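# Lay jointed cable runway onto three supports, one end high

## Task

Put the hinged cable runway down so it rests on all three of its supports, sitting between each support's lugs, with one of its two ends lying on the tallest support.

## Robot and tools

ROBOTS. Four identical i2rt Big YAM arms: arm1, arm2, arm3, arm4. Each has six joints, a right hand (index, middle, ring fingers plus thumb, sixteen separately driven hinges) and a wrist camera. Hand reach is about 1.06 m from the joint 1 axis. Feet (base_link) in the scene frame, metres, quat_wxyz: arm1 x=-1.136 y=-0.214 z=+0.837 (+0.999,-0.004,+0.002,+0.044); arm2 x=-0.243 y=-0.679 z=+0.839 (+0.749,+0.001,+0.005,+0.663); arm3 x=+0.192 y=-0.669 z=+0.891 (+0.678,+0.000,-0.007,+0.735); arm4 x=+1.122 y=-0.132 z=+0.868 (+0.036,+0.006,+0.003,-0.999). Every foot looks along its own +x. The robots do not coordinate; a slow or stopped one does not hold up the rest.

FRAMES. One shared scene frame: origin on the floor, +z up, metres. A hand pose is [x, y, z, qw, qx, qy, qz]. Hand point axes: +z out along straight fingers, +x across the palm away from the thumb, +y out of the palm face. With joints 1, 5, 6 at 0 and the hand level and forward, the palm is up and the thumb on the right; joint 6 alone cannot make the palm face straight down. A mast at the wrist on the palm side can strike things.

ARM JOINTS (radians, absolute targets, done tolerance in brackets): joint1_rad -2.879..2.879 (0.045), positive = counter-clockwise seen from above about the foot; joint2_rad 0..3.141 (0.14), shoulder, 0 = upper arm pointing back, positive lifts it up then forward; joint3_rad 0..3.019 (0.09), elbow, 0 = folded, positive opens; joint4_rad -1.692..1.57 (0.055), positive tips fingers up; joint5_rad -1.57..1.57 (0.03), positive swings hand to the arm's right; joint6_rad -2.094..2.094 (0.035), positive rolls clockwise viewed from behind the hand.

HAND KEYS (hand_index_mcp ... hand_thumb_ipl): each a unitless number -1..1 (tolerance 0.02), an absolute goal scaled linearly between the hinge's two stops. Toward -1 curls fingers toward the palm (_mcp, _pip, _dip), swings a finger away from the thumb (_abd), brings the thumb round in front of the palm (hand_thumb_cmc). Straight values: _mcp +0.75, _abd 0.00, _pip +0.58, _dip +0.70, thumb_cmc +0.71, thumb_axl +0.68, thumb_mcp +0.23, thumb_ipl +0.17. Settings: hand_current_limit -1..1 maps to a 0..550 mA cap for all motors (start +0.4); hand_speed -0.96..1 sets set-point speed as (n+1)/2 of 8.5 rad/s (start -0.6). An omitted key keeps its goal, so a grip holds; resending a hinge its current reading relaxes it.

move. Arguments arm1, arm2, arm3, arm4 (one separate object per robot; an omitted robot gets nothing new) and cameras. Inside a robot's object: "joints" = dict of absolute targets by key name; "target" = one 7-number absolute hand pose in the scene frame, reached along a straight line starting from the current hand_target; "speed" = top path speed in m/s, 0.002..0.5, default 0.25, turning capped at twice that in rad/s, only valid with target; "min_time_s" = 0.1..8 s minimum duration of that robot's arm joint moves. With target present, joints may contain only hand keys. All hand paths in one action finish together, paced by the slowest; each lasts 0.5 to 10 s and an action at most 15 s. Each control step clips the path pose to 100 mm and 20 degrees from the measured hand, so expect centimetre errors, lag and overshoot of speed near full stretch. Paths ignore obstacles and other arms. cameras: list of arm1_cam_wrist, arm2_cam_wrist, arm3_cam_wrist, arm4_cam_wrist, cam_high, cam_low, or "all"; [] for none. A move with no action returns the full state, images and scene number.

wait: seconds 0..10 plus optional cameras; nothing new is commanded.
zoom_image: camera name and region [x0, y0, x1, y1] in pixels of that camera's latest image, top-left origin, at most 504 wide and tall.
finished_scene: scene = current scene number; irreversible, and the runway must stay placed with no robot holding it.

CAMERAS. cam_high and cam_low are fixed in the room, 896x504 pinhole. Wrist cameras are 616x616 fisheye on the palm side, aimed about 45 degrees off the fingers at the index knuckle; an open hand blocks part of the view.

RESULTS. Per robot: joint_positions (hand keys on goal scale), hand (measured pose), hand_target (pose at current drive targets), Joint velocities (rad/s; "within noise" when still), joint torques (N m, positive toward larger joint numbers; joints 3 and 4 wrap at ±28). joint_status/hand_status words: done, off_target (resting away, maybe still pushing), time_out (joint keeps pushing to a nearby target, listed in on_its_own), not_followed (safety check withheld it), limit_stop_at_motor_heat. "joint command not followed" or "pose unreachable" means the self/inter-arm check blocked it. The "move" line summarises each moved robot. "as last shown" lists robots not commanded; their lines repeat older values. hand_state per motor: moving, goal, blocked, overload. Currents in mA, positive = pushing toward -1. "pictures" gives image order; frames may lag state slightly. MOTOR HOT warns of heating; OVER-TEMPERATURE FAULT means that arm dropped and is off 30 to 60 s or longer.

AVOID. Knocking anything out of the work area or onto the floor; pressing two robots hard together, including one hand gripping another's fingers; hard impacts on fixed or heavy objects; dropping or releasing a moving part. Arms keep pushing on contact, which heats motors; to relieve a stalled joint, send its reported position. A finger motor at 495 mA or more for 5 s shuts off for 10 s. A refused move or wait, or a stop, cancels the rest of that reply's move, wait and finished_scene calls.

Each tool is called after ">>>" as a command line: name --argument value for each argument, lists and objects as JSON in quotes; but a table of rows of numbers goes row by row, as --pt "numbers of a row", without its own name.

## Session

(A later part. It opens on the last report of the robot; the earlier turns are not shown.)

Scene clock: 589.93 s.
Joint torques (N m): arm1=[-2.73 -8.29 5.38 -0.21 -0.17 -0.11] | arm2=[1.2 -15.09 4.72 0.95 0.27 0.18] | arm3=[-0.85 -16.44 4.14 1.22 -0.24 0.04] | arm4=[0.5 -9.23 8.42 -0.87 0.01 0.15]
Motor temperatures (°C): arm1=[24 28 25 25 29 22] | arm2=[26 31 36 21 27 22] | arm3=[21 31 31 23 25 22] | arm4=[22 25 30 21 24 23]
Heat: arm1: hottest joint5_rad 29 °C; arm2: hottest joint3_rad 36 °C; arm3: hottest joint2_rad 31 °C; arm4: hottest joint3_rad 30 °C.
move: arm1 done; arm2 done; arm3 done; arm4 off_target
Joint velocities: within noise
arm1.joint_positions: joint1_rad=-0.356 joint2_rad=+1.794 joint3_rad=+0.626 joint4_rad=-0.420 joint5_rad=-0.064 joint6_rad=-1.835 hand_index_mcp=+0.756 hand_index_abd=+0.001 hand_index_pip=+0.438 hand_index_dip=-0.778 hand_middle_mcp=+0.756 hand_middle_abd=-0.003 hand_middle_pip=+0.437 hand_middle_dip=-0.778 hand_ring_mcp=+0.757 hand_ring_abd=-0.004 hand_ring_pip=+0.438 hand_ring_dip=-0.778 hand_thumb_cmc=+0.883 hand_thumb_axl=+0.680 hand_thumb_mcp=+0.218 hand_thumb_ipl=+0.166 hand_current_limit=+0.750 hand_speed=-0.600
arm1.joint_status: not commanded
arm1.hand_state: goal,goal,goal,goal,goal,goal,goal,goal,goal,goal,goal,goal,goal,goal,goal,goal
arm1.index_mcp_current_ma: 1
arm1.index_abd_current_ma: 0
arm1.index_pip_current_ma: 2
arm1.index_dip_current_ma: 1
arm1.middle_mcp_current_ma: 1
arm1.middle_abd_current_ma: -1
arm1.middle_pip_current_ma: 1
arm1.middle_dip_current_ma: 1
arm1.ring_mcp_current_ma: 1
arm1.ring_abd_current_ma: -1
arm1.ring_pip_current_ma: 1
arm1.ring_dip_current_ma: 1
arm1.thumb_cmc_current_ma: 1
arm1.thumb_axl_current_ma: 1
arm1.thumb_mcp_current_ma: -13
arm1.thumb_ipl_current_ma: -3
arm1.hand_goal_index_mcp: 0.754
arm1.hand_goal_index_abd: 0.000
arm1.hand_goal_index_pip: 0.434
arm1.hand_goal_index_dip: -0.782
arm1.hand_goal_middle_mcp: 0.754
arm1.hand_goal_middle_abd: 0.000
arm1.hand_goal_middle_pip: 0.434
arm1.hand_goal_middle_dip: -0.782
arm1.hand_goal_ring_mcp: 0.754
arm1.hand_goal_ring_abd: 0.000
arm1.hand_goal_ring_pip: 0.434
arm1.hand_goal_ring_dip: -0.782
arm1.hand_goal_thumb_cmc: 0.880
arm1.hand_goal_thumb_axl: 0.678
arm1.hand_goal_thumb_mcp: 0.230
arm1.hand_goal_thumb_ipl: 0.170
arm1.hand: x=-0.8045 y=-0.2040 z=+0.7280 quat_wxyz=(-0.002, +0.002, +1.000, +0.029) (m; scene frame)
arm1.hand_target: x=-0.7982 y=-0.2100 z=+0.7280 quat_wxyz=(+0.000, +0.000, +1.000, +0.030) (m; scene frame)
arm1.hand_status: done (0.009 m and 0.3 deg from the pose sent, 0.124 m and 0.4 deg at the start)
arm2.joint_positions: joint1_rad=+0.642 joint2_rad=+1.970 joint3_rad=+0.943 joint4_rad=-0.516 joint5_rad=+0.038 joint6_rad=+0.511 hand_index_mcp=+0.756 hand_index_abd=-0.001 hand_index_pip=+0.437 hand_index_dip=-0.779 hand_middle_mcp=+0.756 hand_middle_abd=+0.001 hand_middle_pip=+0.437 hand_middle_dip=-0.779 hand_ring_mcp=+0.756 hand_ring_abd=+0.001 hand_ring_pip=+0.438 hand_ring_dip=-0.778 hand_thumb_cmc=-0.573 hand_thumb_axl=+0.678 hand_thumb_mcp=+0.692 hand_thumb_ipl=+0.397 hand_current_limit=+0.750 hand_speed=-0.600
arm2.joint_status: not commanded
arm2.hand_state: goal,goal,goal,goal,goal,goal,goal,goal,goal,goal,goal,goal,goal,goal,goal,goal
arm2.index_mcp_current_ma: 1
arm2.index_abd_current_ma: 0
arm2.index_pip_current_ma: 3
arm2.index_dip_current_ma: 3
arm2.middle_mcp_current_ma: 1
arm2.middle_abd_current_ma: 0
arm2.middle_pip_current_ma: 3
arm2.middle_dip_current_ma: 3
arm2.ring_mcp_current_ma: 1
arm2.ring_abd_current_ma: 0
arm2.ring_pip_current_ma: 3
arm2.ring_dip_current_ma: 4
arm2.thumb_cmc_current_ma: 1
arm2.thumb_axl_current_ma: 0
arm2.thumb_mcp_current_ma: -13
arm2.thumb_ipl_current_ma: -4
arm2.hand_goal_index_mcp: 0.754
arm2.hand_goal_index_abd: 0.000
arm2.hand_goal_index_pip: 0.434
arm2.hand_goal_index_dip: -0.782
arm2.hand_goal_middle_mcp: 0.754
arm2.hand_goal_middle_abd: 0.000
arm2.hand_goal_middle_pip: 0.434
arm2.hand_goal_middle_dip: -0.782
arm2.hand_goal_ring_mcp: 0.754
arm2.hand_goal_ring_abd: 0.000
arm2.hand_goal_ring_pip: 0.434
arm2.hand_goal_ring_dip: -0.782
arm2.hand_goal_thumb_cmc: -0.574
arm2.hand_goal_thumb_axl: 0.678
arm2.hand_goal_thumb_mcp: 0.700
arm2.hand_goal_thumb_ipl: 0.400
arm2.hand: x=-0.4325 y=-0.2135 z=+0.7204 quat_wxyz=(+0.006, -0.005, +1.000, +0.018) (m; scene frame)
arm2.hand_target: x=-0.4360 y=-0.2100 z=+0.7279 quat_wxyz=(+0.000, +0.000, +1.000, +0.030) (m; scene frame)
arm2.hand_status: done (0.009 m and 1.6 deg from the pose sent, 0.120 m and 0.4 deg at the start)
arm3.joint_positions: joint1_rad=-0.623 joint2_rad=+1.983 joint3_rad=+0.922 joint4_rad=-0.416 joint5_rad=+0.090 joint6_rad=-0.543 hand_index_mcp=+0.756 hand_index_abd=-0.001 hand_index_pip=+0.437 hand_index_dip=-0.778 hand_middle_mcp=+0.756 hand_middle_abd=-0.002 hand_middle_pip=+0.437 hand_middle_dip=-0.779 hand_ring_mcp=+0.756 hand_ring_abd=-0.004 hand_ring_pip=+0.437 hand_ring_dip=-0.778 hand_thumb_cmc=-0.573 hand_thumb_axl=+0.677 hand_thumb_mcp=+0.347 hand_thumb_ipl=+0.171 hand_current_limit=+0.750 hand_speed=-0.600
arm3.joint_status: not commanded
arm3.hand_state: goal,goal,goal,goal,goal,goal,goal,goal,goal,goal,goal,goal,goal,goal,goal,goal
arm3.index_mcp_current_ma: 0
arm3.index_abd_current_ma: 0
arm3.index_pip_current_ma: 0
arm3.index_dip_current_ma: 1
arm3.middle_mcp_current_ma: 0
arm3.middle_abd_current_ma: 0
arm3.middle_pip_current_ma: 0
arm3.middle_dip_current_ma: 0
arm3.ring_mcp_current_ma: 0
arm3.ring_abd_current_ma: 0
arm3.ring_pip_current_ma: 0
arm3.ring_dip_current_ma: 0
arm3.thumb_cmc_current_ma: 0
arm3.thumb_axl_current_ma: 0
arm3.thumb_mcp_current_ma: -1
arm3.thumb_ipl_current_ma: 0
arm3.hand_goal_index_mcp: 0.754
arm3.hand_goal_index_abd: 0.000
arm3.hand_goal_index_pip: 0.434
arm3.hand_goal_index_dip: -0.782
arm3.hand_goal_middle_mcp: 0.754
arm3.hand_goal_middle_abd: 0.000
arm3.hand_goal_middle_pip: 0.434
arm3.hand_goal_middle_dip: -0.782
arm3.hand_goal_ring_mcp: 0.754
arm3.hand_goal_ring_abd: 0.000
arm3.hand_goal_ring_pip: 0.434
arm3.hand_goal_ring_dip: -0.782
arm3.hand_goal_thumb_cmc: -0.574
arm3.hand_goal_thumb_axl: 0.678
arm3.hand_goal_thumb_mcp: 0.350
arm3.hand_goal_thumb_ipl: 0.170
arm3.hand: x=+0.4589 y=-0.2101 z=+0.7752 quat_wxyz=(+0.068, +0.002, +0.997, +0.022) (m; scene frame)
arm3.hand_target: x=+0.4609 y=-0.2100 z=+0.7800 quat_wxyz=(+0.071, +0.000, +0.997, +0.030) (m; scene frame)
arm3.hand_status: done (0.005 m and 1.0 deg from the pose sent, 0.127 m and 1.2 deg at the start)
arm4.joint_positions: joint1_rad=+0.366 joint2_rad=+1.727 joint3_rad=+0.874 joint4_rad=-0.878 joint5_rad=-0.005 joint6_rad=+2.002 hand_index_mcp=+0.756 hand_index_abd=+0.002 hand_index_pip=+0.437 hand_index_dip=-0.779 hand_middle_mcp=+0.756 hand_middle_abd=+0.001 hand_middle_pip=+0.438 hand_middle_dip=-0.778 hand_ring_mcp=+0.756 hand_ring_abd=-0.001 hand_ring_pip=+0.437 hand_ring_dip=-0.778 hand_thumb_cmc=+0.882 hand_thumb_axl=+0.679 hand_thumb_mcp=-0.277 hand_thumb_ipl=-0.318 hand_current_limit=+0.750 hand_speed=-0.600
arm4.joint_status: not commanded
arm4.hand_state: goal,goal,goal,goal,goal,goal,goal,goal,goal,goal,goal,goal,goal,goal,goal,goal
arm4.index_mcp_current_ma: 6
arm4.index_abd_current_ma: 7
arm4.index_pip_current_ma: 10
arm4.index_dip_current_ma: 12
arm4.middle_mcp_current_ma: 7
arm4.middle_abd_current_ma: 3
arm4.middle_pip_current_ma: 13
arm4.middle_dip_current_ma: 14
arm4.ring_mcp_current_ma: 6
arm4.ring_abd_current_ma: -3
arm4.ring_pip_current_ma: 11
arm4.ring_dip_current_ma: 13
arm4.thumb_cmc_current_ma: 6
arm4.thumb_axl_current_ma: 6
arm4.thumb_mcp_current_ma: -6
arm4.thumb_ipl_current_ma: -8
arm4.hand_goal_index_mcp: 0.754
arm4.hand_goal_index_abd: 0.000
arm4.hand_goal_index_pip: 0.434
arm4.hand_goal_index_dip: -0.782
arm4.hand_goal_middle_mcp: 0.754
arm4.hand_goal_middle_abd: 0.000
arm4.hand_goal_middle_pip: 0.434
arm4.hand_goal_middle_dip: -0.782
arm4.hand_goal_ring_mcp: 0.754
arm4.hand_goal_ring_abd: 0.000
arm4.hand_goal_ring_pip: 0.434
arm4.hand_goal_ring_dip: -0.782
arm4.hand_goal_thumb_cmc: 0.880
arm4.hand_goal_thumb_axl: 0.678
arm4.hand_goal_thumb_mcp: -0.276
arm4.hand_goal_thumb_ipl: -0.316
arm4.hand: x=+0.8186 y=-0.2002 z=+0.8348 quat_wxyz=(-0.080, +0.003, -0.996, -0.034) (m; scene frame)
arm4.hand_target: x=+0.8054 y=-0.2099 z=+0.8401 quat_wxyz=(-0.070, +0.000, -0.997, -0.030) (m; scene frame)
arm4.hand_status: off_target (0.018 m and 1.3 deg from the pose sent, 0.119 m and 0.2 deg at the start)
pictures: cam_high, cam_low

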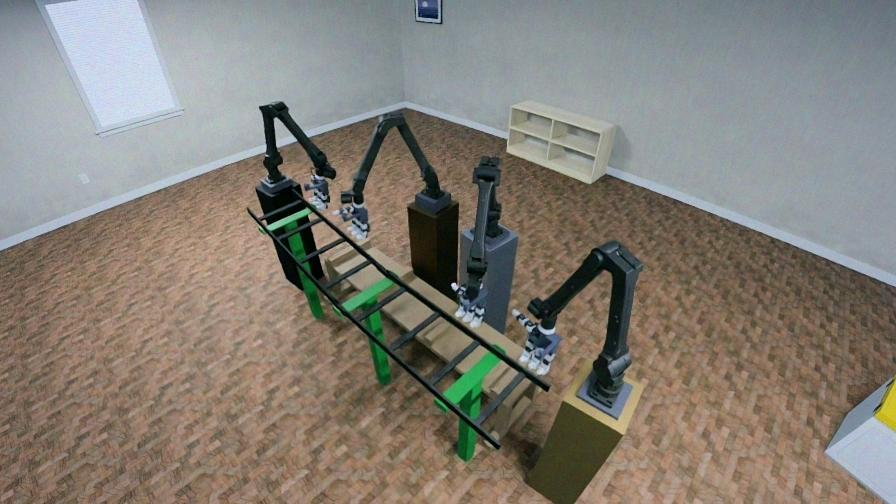

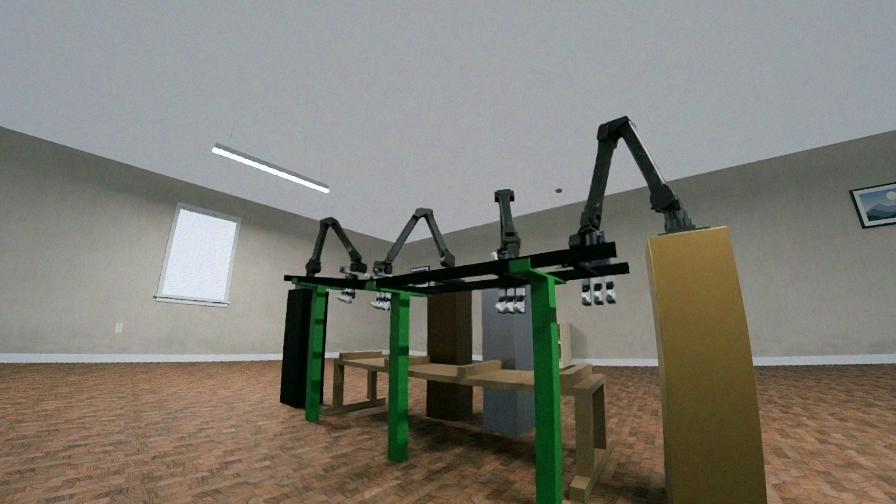

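>>> zoom_image --camera "cam_high" --region '[220, 170, 420, 310]'

>>> zoom_image --camera "cam_high" --region '[400, 310, 560, 470]'

>>> zoom_image --camera "cam_low" --region '[340, 230, 640, 320]'

>>> move --arm1 '{"target": [-0.82, -0.235, 0.95, 0, 0, 1, 0.03], "speed": 0.2}' --arm2 '{"target": [-0.436, -0.24, 0.95, 0, 0, 0.9987, 0.03], "speed": 0.2}' --arm3 '{"target": [0.461, -0.24, 0.99, 0.071, 0, 0.9965, 0.03], "speed": 0.2}' --arm4 '{"target": [0.815, -0.235, 1.03, 0.07, 0, 0.9975, 0.03], "speed": 0.2}' --cameras '["cam_low", "cam_high", "arm1_cam_wrist", "arm4_cam_wrist", "arm3_cam_wrist", "arm2_cam_wrist"]'

Scaled by 2.520 from the camera's 896x504 image, which has a finer 1280x720 frame.

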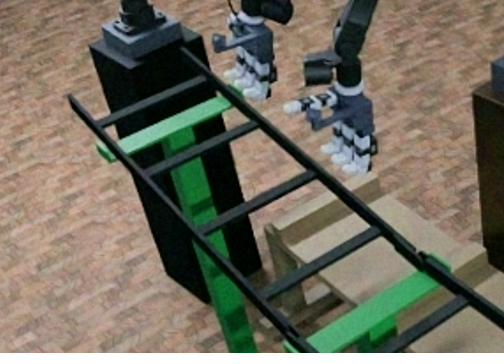

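Scaled by 3.150 from the camera's 896x504 image, which has a finer 1280x720 frame.

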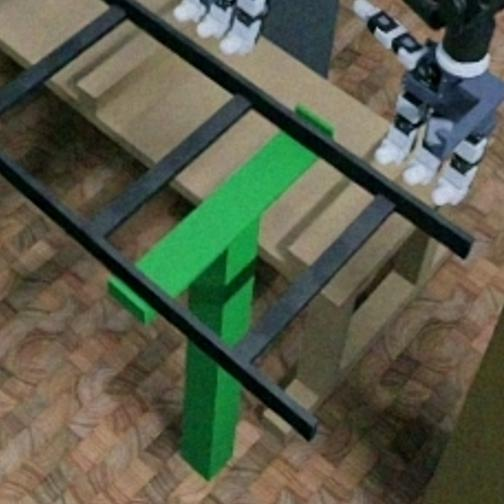

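Scaled by 1.680 from the camera's 896x504 image, which has a finer 1280x720 frame.

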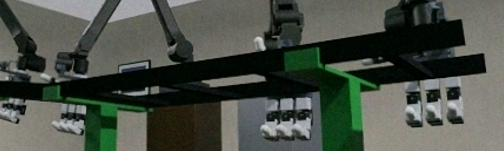

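Scene clock: 592.23 s.
Joint torques (N m): arm1=[-2.49 -6.95 11.4 -0.31 -0.07 -0.11] | arm2=[1.26 -10.75 12.22 -0.16 0.31 0.19] | arm3=[-0.97 -11.52 11.75 0.12 -0.26 0] | arm4=[0.67 -9.93 11.99 -1.01 -0.09 0.18]
Motor temperatures (°C): arm1=[24 28 25 25 28 22] | arm2=[26 30 36 21 27 22] | arm3=[21 31 31 23 25 22] | arm4=[22 25 30 21 24 23]
Heat: arm1: hottest joint2_rad 28 °C; arm2: hottest joint3_rad 36 °C; arm3: hottest joint2_rad 31 °C; arm4: hottest joint3_rad 30 °C.
move: arm1 off_target; arm2 off_target; arm3 off_target; arm4 off_target
Joint velocities: within noise
arm1.joint_positions: joint1_rad=-0.453 joint2_rad=+1.265 joint3_rad=+0.790 joint4_rad=-1.161 joint5_rad=-0.064 joint6_rad=-1.936 hand_index_mcp=+0.756 hand_index_abd=+0.001 hand_index_pip=+0.438 hand_index_dip=-0.778 hand_middle_mcp=+0.756 hand_middle_abd=-0.003 hand_middle_pip=+0.437 hand_middle_dip=-0.778 hand_ring_mcp=+0.757 hand_ring_abd=-0.003 hand_ring_pip=+0.438 hand_ring_dip=-0.778 hand_thumb_cmc=+0.883 hand_thumb_axl=+0.680 hand_thumb_mcp=+0.218 hand_thumb_ipl=+0.166 hand_current_limit=+0.750 hand_speed=-0.600
arm1.joint_status: not commanded
arm1.hand_state: goal,goal,goal,goal,goal,goal,goal,goal,goal,goal,goal,goal,goal,goal,goal,goal
arm1.index_mcp_current_ma: 1
arm1.index_abd_current_ma: 0
arm1.index_pip_current_ma: 2
arm1.index_dip_current_ma: 1
arm1.middle_mcp_current_ma: 1
arm1.middle_abd_current_ma: -1
arm1.middle_pip_current_ma: 1
arm1.middle_dip_current_ma: 1
arm1.ring_mcp_current_ma: 1
arm1.ring_abd_current_ma: -1
arm1.ring_pip_current_ma: 1
arm1.ring_dip_current_ma: 1
arm1.thumb_cmc_current_ma: 1
arm1.thumb_axl_current_ma: 1
arm1.thumb_mcp_current_ma: -12
arm1.thumb_ipl_current_ma: -3
arm1.hand_goal_index_mcp: 0.754
arm1.hand_goal_index_abd: 0.000
arm1.hand_goal_index_pip: 0.434
arm1.hand_goal_index_dip: -0.782
arm1.hand_goal_middle_mcp: 0.754
arm1.hand_goal_middle_abd: 0.000
arm1.hand_goal_middle_pip: 0.434
arm1.hand_goal_middle_dip: -0.782
arm1.hand_goal_ring_mcp: 0.754
arm1.hand_goal_ring_abd: 0.000
arm1.hand_goal_ring_pip: 0.434
arm1.hand_goal_ring_dip: -0.782
arm1.hand_goal_thumb_cmc: 0.880
arm1.hand_goal_thumb_axl: 0.678
arm1.hand_goal_thumb_mcp: 0.230
arm1.hand_goal_thumb_ipl: 0.170
arm1.hand: x=-0.8325 y=-0.2244 z=+0.9333 quat_wxyz=(-0.021, +0.002, +0.999, +0.037) (m; scene frame)
arm1.hand_target: x=-0.8205 y=-0.2347 z=+0.9497 quat_wxyz=(+0.000, +0.000, +1.000, +0.030) (m; scene frame)
arm1.hand_status: off_target (0.023 m and 2.5 deg from the pose sent, 0.225 m and 0.3 deg at the start)
arm2.joint_positions: joint1_rad=+0.682 joint2_rad=+1.481 joint3_rad=+1.002 joint4_rad=-1.074 joint5_rad=+0.039 joint6_rad=+0.554 hand_index_mcp=+0.756 hand_index_abd=-0.001 hand_index_pip=+0.437 hand_index_dip=-0.779 hand_middle_mcp=+0.756 hand_middle_abd=+0.001 hand_middle_pip=+0.437 hand_middle_dip=-0.779 hand_ring_mcp=+0.756 hand_ring_abd=+0.001 hand_ring_pip=+0.438 hand_ring_dip=-0.778 hand_thumb_cmc=-0.573 hand_thumb_axl=+0.678 hand_thumb_mcp=+0.693 hand_thumb_ipl=+0.397 hand_current_limit=+0.750 hand_speed=-0.600
arm2.joint_status: not commanded
arm2.hand_state: goal,goal,goal,goal,goal,goal,goal,goal,goal,goal,goal,goal,goal,goal,goal,goal
arm2.index_mcp_current_ma: 1
arm2.index_abd_current_ma: 0
arm2.index_pip_current_ma: 3
arm2.index_dip_current_ma: 3
arm2.middle_mcp_current_ma: 1
arm2.middle_abd_current_ma: 0
arm2.middle_pip_current_ma: 3
arm2.middle_dip_current_ma: 3
arm2.ring_mcp_current_ma: 1
arm2.ring_abd_current_ma: 0
arm2.ring_pip_current_ma: 3
arm2.ring_dip_current_ma: 4
arm2.thumb_cmc_current_ma: 1
arm2.thumb_axl_current_ma: 0
arm2.thumb_mcp_current_ma: -13
arm2.thumb_ipl_current_ma: -4
arm2.hand_goal_index_mcp: 0.754
arm2.hand_goal_index_abd: 0.000
arm2.hand_goal_index_pip: 0.434
arm2.hand_goal_index_dip: -0.782
arm2.hand_goal_middle_mcp: 0.754
arm2.hand_goal_middle_abd: 0.000
arm2.hand_goal_middle_pip: 0.434
arm2.hand_goal_middle_dip: -0.782
arm2.hand_goal_ring_mcp: 0.754
arm2.hand_goal_ring_abd: 0.000
arm2.hand_goal_ring_pip: 0.434
arm2.hand_goal_ring_dip: -0.782
arm2.hand_goal_thumb_cmc: -0.574
arm2.hand_goal_thumb_axl: 0.678
arm2.hand_goal_thumb_mcp: 0.700
arm2.hand_goal_thumb_ipl: 0.400
arm2.hand: x=-0.4261 y=-0.2523 z=+0.9321 quat_wxyz=(+0.008, -0.004, +1.000, +0.015) (m; scene frame)
arm2.hand_target: x=-0.4357 y=-0.2406 z=+0.9502 quat_wxyz=(+0.000, +0.000, +1.000, +0.030) (m; scene frame)
arm2.hand_status: off_target (0.024 m and 2.0 deg from the pose sent, 0.231 m and 1.6 deg at the start)
arm3.joint_positions: joint1_rad=-0.661 joint2_rad=+1.495 joint3_rad=+0.956 joint4_rad=-0.944 joint5_rad=+0.086 joint6_rad=-0.583 hand_index_mcp=+0.756 hand_index_abd=-0.001 hand_index_pip=+0.437 hand_index_dip=-0.778 hand_middle_mcp=+0.756 hand_middle_abd=-0.002 hand_middle_pip=+0.437 hand_middle_dip=-0.779 hand_ring_mcp=+0.756 hand_ring_abd=-0.004 hand_ring_pip=+0.437 hand_ring_dip=-0.778 hand_thumb_cmc=-0.573 hand_thumb_axl=+0.677 hand_thumb_mcp=+0.347 hand_thumb_ipl=+0.171 hand_current_limit=+0.750 hand_speed=-0.600
arm3.joint_status: not commanded
arm3.hand_state: goal,goal,goal,goal,goal,goal,goal,goal,goal,goal,goal,goal,goal,goal,goal,goal
arm3.index_mcp_current_ma: 0
arm3.index_abd_current_ma: 0
arm3.index_pip_current_ma: 0
arm3.index_dip_current_ma: 1
arm3.middle_mcp_current_ma: 0
arm3.middle_abd_current_ma: 0
arm3.middle_pip_current_ma: 0
arm3.middle_dip_current_ma: 0
arm3.ring_mcp_current_ma: 0
arm3.ring_abd_current_ma: 0
arm3.ring_pip_current_ma: 0
arm3.ring_dip_current_ma: 0
arm3.thumb_cmc_current_ma: 0
arm3.thumb_axl_current_ma: 0
arm3.thumb_mcp_current_ma: -1
arm3.thumb_ipl_current_ma: 0
arm3.hand_goal_index_mcp: 0.754
arm3.hand_goal_index_abd: 0.000
arm3.hand_goal_index_pip: 0.434
arm3.hand_goal_index_dip: -0.782
arm3.hand_goal_middle_mcp: 0.754
arm3.hand_goal_middle_abd: 0.000
arm3.hand_goal_middle_pip: 0.434
arm3.hand_goal_middle_dip: -0.782
arm3.hand_goal_ring_mcp: 0.754
arm3.hand_goal_ring_abd: 0.000
arm3.hand_goal_ring_pip: 0.434
arm3.hand_goal_ring_dip: -0.782
arm3.hand_goal_thumb_cmc: -0.574
arm3.hand_goal_thumb_axl: 0.678
arm3.hand_goal_thumb_mcp: 0.350
arm3.hand_goal_thumb_ipl: 0.170
arm3.hand: x=+0.4512 y=-0.2503 z=+0.9742 quat_wxyz=(+0.065, +0.001, +0.998, +0.018) (m; scene frame)
arm3.hand_target: x=+0.4607 y=-0.2405 z=+0.9902 quat_wxyz=(+0.071, +0.000, +0.997, +0.030) (m; scene frame)
arm3.hand_status: off_target (0.021 m and 1.5 deg from the pose sent, 0.217 m and 1.0 deg at the start)
arm4.joint_positions: joint1_rad=+0.429 joint2_rad=+1.460 joint3_rad=+1.105 joint4_rad=-1.403 joint5_rad=-0.013 joint6_rad=+2.068 hand_index_mcp=+0.756 hand_index_abd=+0.002 hand_index_pip=+0.437 hand_index_dip=-0.779 hand_middle_mcp=+0.756 hand_middle_abd=+0.001 hand_middle_pip=+0.438 hand_middle_dip=-0.778 hand_ring_mcp=+0.756 hand_ring_abd=-0.001 hand_ring_pip=+0.437 hand_ring_dip=-0.778 hand_thumb_cmc=+0.882 hand_thumb_axl=+0.679 hand_thumb_mcp=-0.277 hand_thumb_ipl=-0.318 hand_current_limit=+0.750 hand_speed=-0.600
arm4.joint_status: not commanded
arm4.hand_state: goal,goal,goal,goal,goal,goal,goal,goal,goal,goal,goal,goal,goal,goal,goal,goal
arm4.index_mcp_current_ma: 6
arm4.index_abd_current_ma: 7
arm4.index_pip_current_ma: 10
arm4.index_dip_current_ma: 12
arm4.middle_mcp_current_ma: 7
arm4.middle_abd_current_ma: 3
arm4.middle_pip_current_ma: 13
arm4.middle_dip_current_ma: 14
arm4.ring_mcp_current_ma: 6
arm4.ring_abd_current_ma: -3
arm4.ring_pip_current_ma: 11
arm4.ring_dip_current_ma: 13
arm4.thumb_cmc_current_ma: 6
arm4.thumb_axl_current_ma: 6
arm4.thumb_mcp_current_ma: -6
arm4.thumb_ipl_current_ma: -8
arm4.hand_goal_index_mcp: 0.754
arm4.hand_goal_index_abd: 0.000
arm4.hand_goal_index_pip: 0.434
arm4.hand_goal_index_dip: -0.782
arm4.hand_goal_middle_mcp: 0.754
arm4.hand_goal_middle_abd: 0.000
arm4.hand_goal_middle_pip: 0.434
arm4.hand_goal_middle_dip: -0.782
arm4.hand_goal_ring_mcp: 0.754
arm4.hand_goal_ring_abd: 0.000
arm4.hand_goal_ring_pip: 0.434
arm4.hand_goal_ring_dip: -0.782
arm4.hand_goal_thumb_cmc: 0.880
arm4.hand_goal_thumb_axl: 0.678
arm4.hand_goal_thumb_mcp: -0.276
arm4.hand_goal_thumb_ipl: -0.316
arm4.hand: x=+0.8272 y=-0.2229 z=+1.0132 quat_wxyz=(-0.091, +0.001, -0.995, -0.042) (m; scene frame)
arm4.hand_target: x=+0.8158 y=-0.2345 z=+1.0299 quat_wxyz=(-0.070, +0.000, -0.997, -0.030) (m; scene frame)
arm4.hand_status: off_target (0.024 m and 2.8 deg from the pose sent, 0.198 m and 1.3 deg at the start)
pictures: arm1_cam_wrist, arm2_cam_wrist, arm3_cam_wrist, arm4_cam_wrist, cam_high, cam_low
camera_calibration:
arm1_cam_wrist: T_world_to_cam=[[0.821074, 0.57047, 0.0200354, 0.82754], [0.408943, -0.612351, 0.676603, -0.480382], [0.398251, -0.547348, -0.736075, 1.01873], [0, 0, 0, 1]] pos_world=[-0.888734, -0.208649, 1.05831]
arm2_cam_wrist: T_world_to_cam=[[0.789719, 0.609807, 0.0669271, 0.459652], [0.418678, -0.615487, 0.667746, -0.63758], [0.448389, -0.499311, -0.741374, 0.883514], [0, 0, 0, 1]] pos_world=[-0.492214, -0.231572, 1.04999]
arm3_cam_wrist: T_world_to_cam=[[0.784719, 0.607683, 0.122222, -0.286046], [0.336585, -0.58332, 0.739222, -1.06173], [0.520506, -0.538943, -0.662279, 0.404304], [0, 0, 0, 1]] pos_world=[0.371384, -0.227605, 1.08757]
arm4_cam_wrist: T_world_to_cam=[[0.75296, 0.638084, 0.160938, -0.605521], [0.326076, -0.574194, 0.750983, -1.20186], [0.5716, -0.512982, -0.640409, 0.186106], [0, 0, 0, 1]] pos_world=[0.741454, -0.208262, 1.11922]

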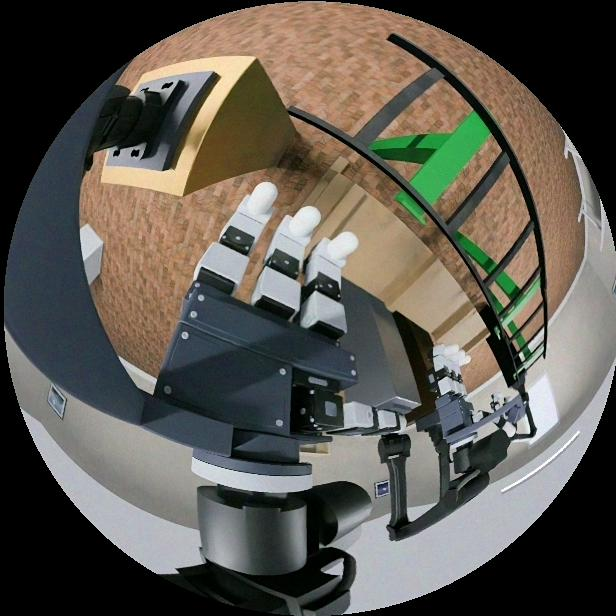

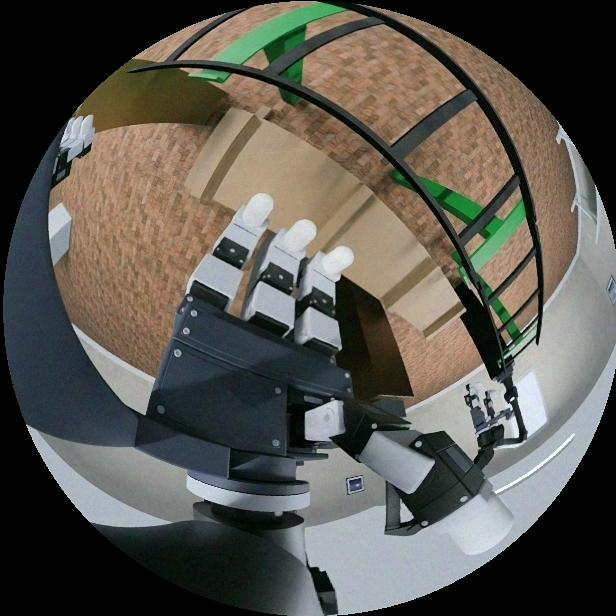

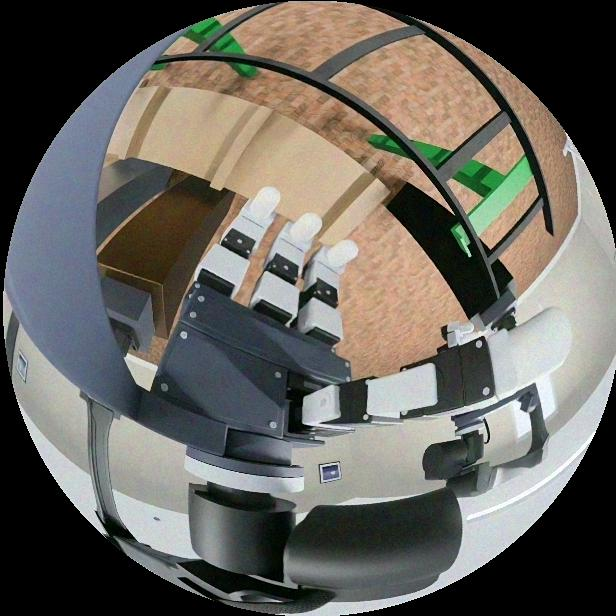

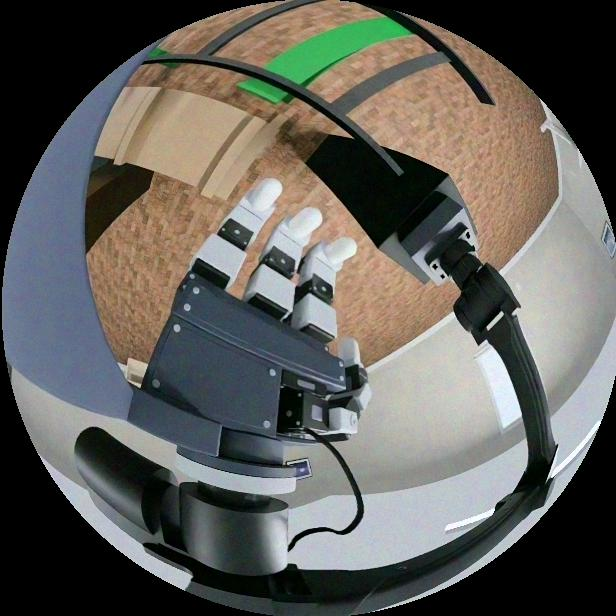

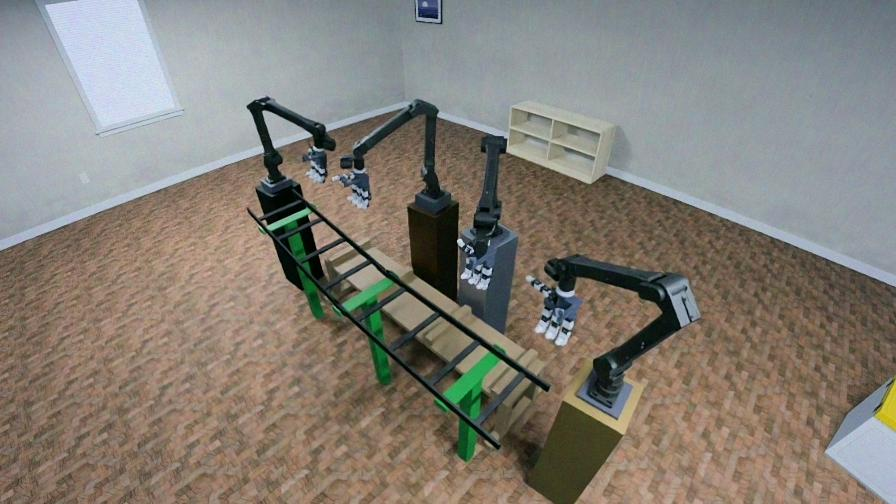

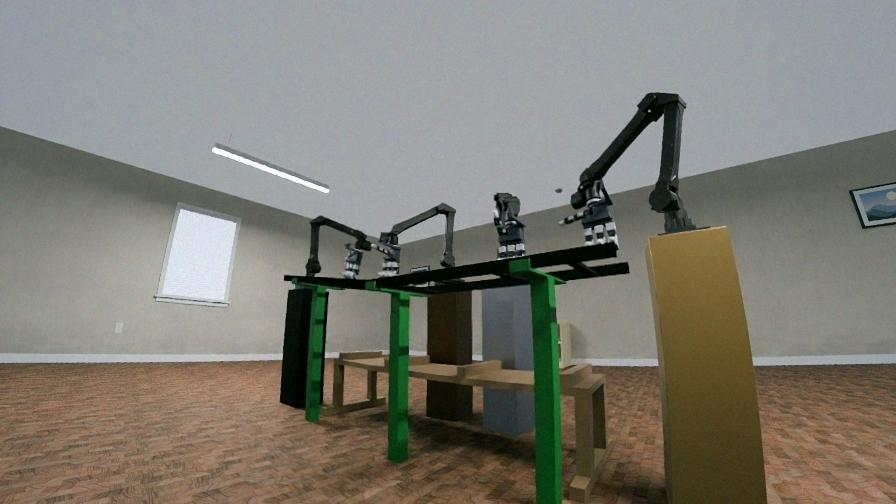

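>>> zoom_image --camera "cam_high" --region '[325, 260, 415, 325]'

>>> zoom_image --camera "cam_high" --region '[250, 190, 330, 250]'

>>> zoom_image --camera "arm1_cam_wrist" --region '[360, 100, 560, 300]'

>>> zoom_image --camera "arm3_cam_wrist" --region '[140, 10, 300, 120]'

>>> zoom_image --camera "arm2_cam_wrist" --region '[380, 140, 560, 380]'

>>> zoom_image --camera "arm4_cam_wrist" --region '[130, 0, 450, 140]'

Scaled by 5.600 from the camera's 896x504 image, which has a finer 1280x720 frame.

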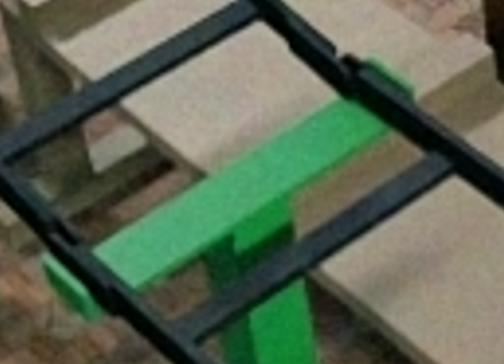

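Scaled by 6.300 from the camera's 896x504 image, which has a finer 1280x720 frame.

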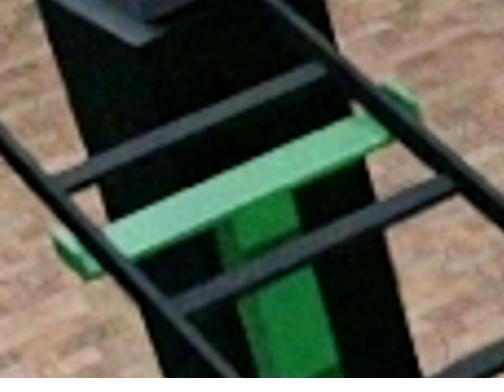

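Scaled by 2.520 from the camera's 616x616 image, which has a finer 880x880 frame.

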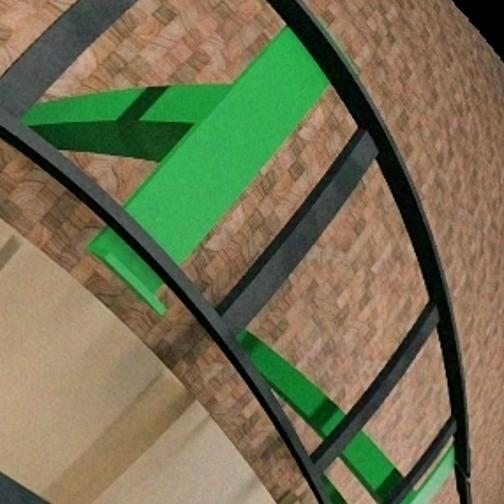

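Scaled by 3.150 from the camera's 616x616 image, which has a finer 880x880 frame.

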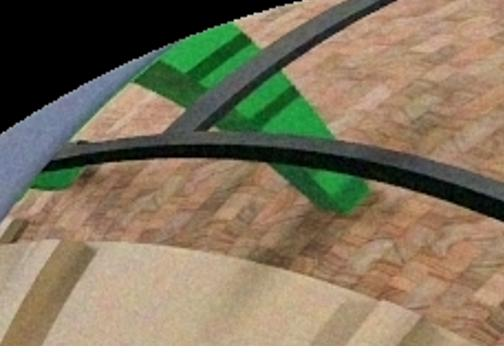

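Scaled by 2.100 from the camera's 616x616 image, which has a finer 880x880 frame.

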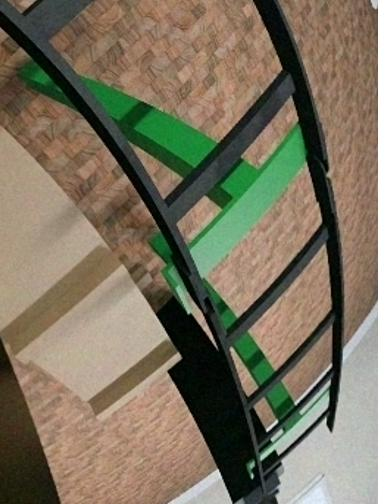

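Scaled by 1.575 from the camera's 616x616 image, which has a finer 880x880 frame.

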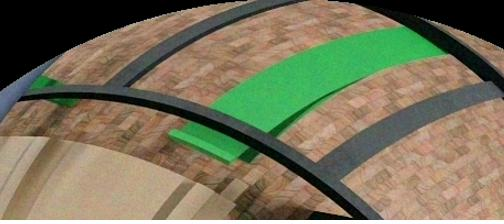

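>>> finished_scene --scene 1

The scene is finished: the task was done.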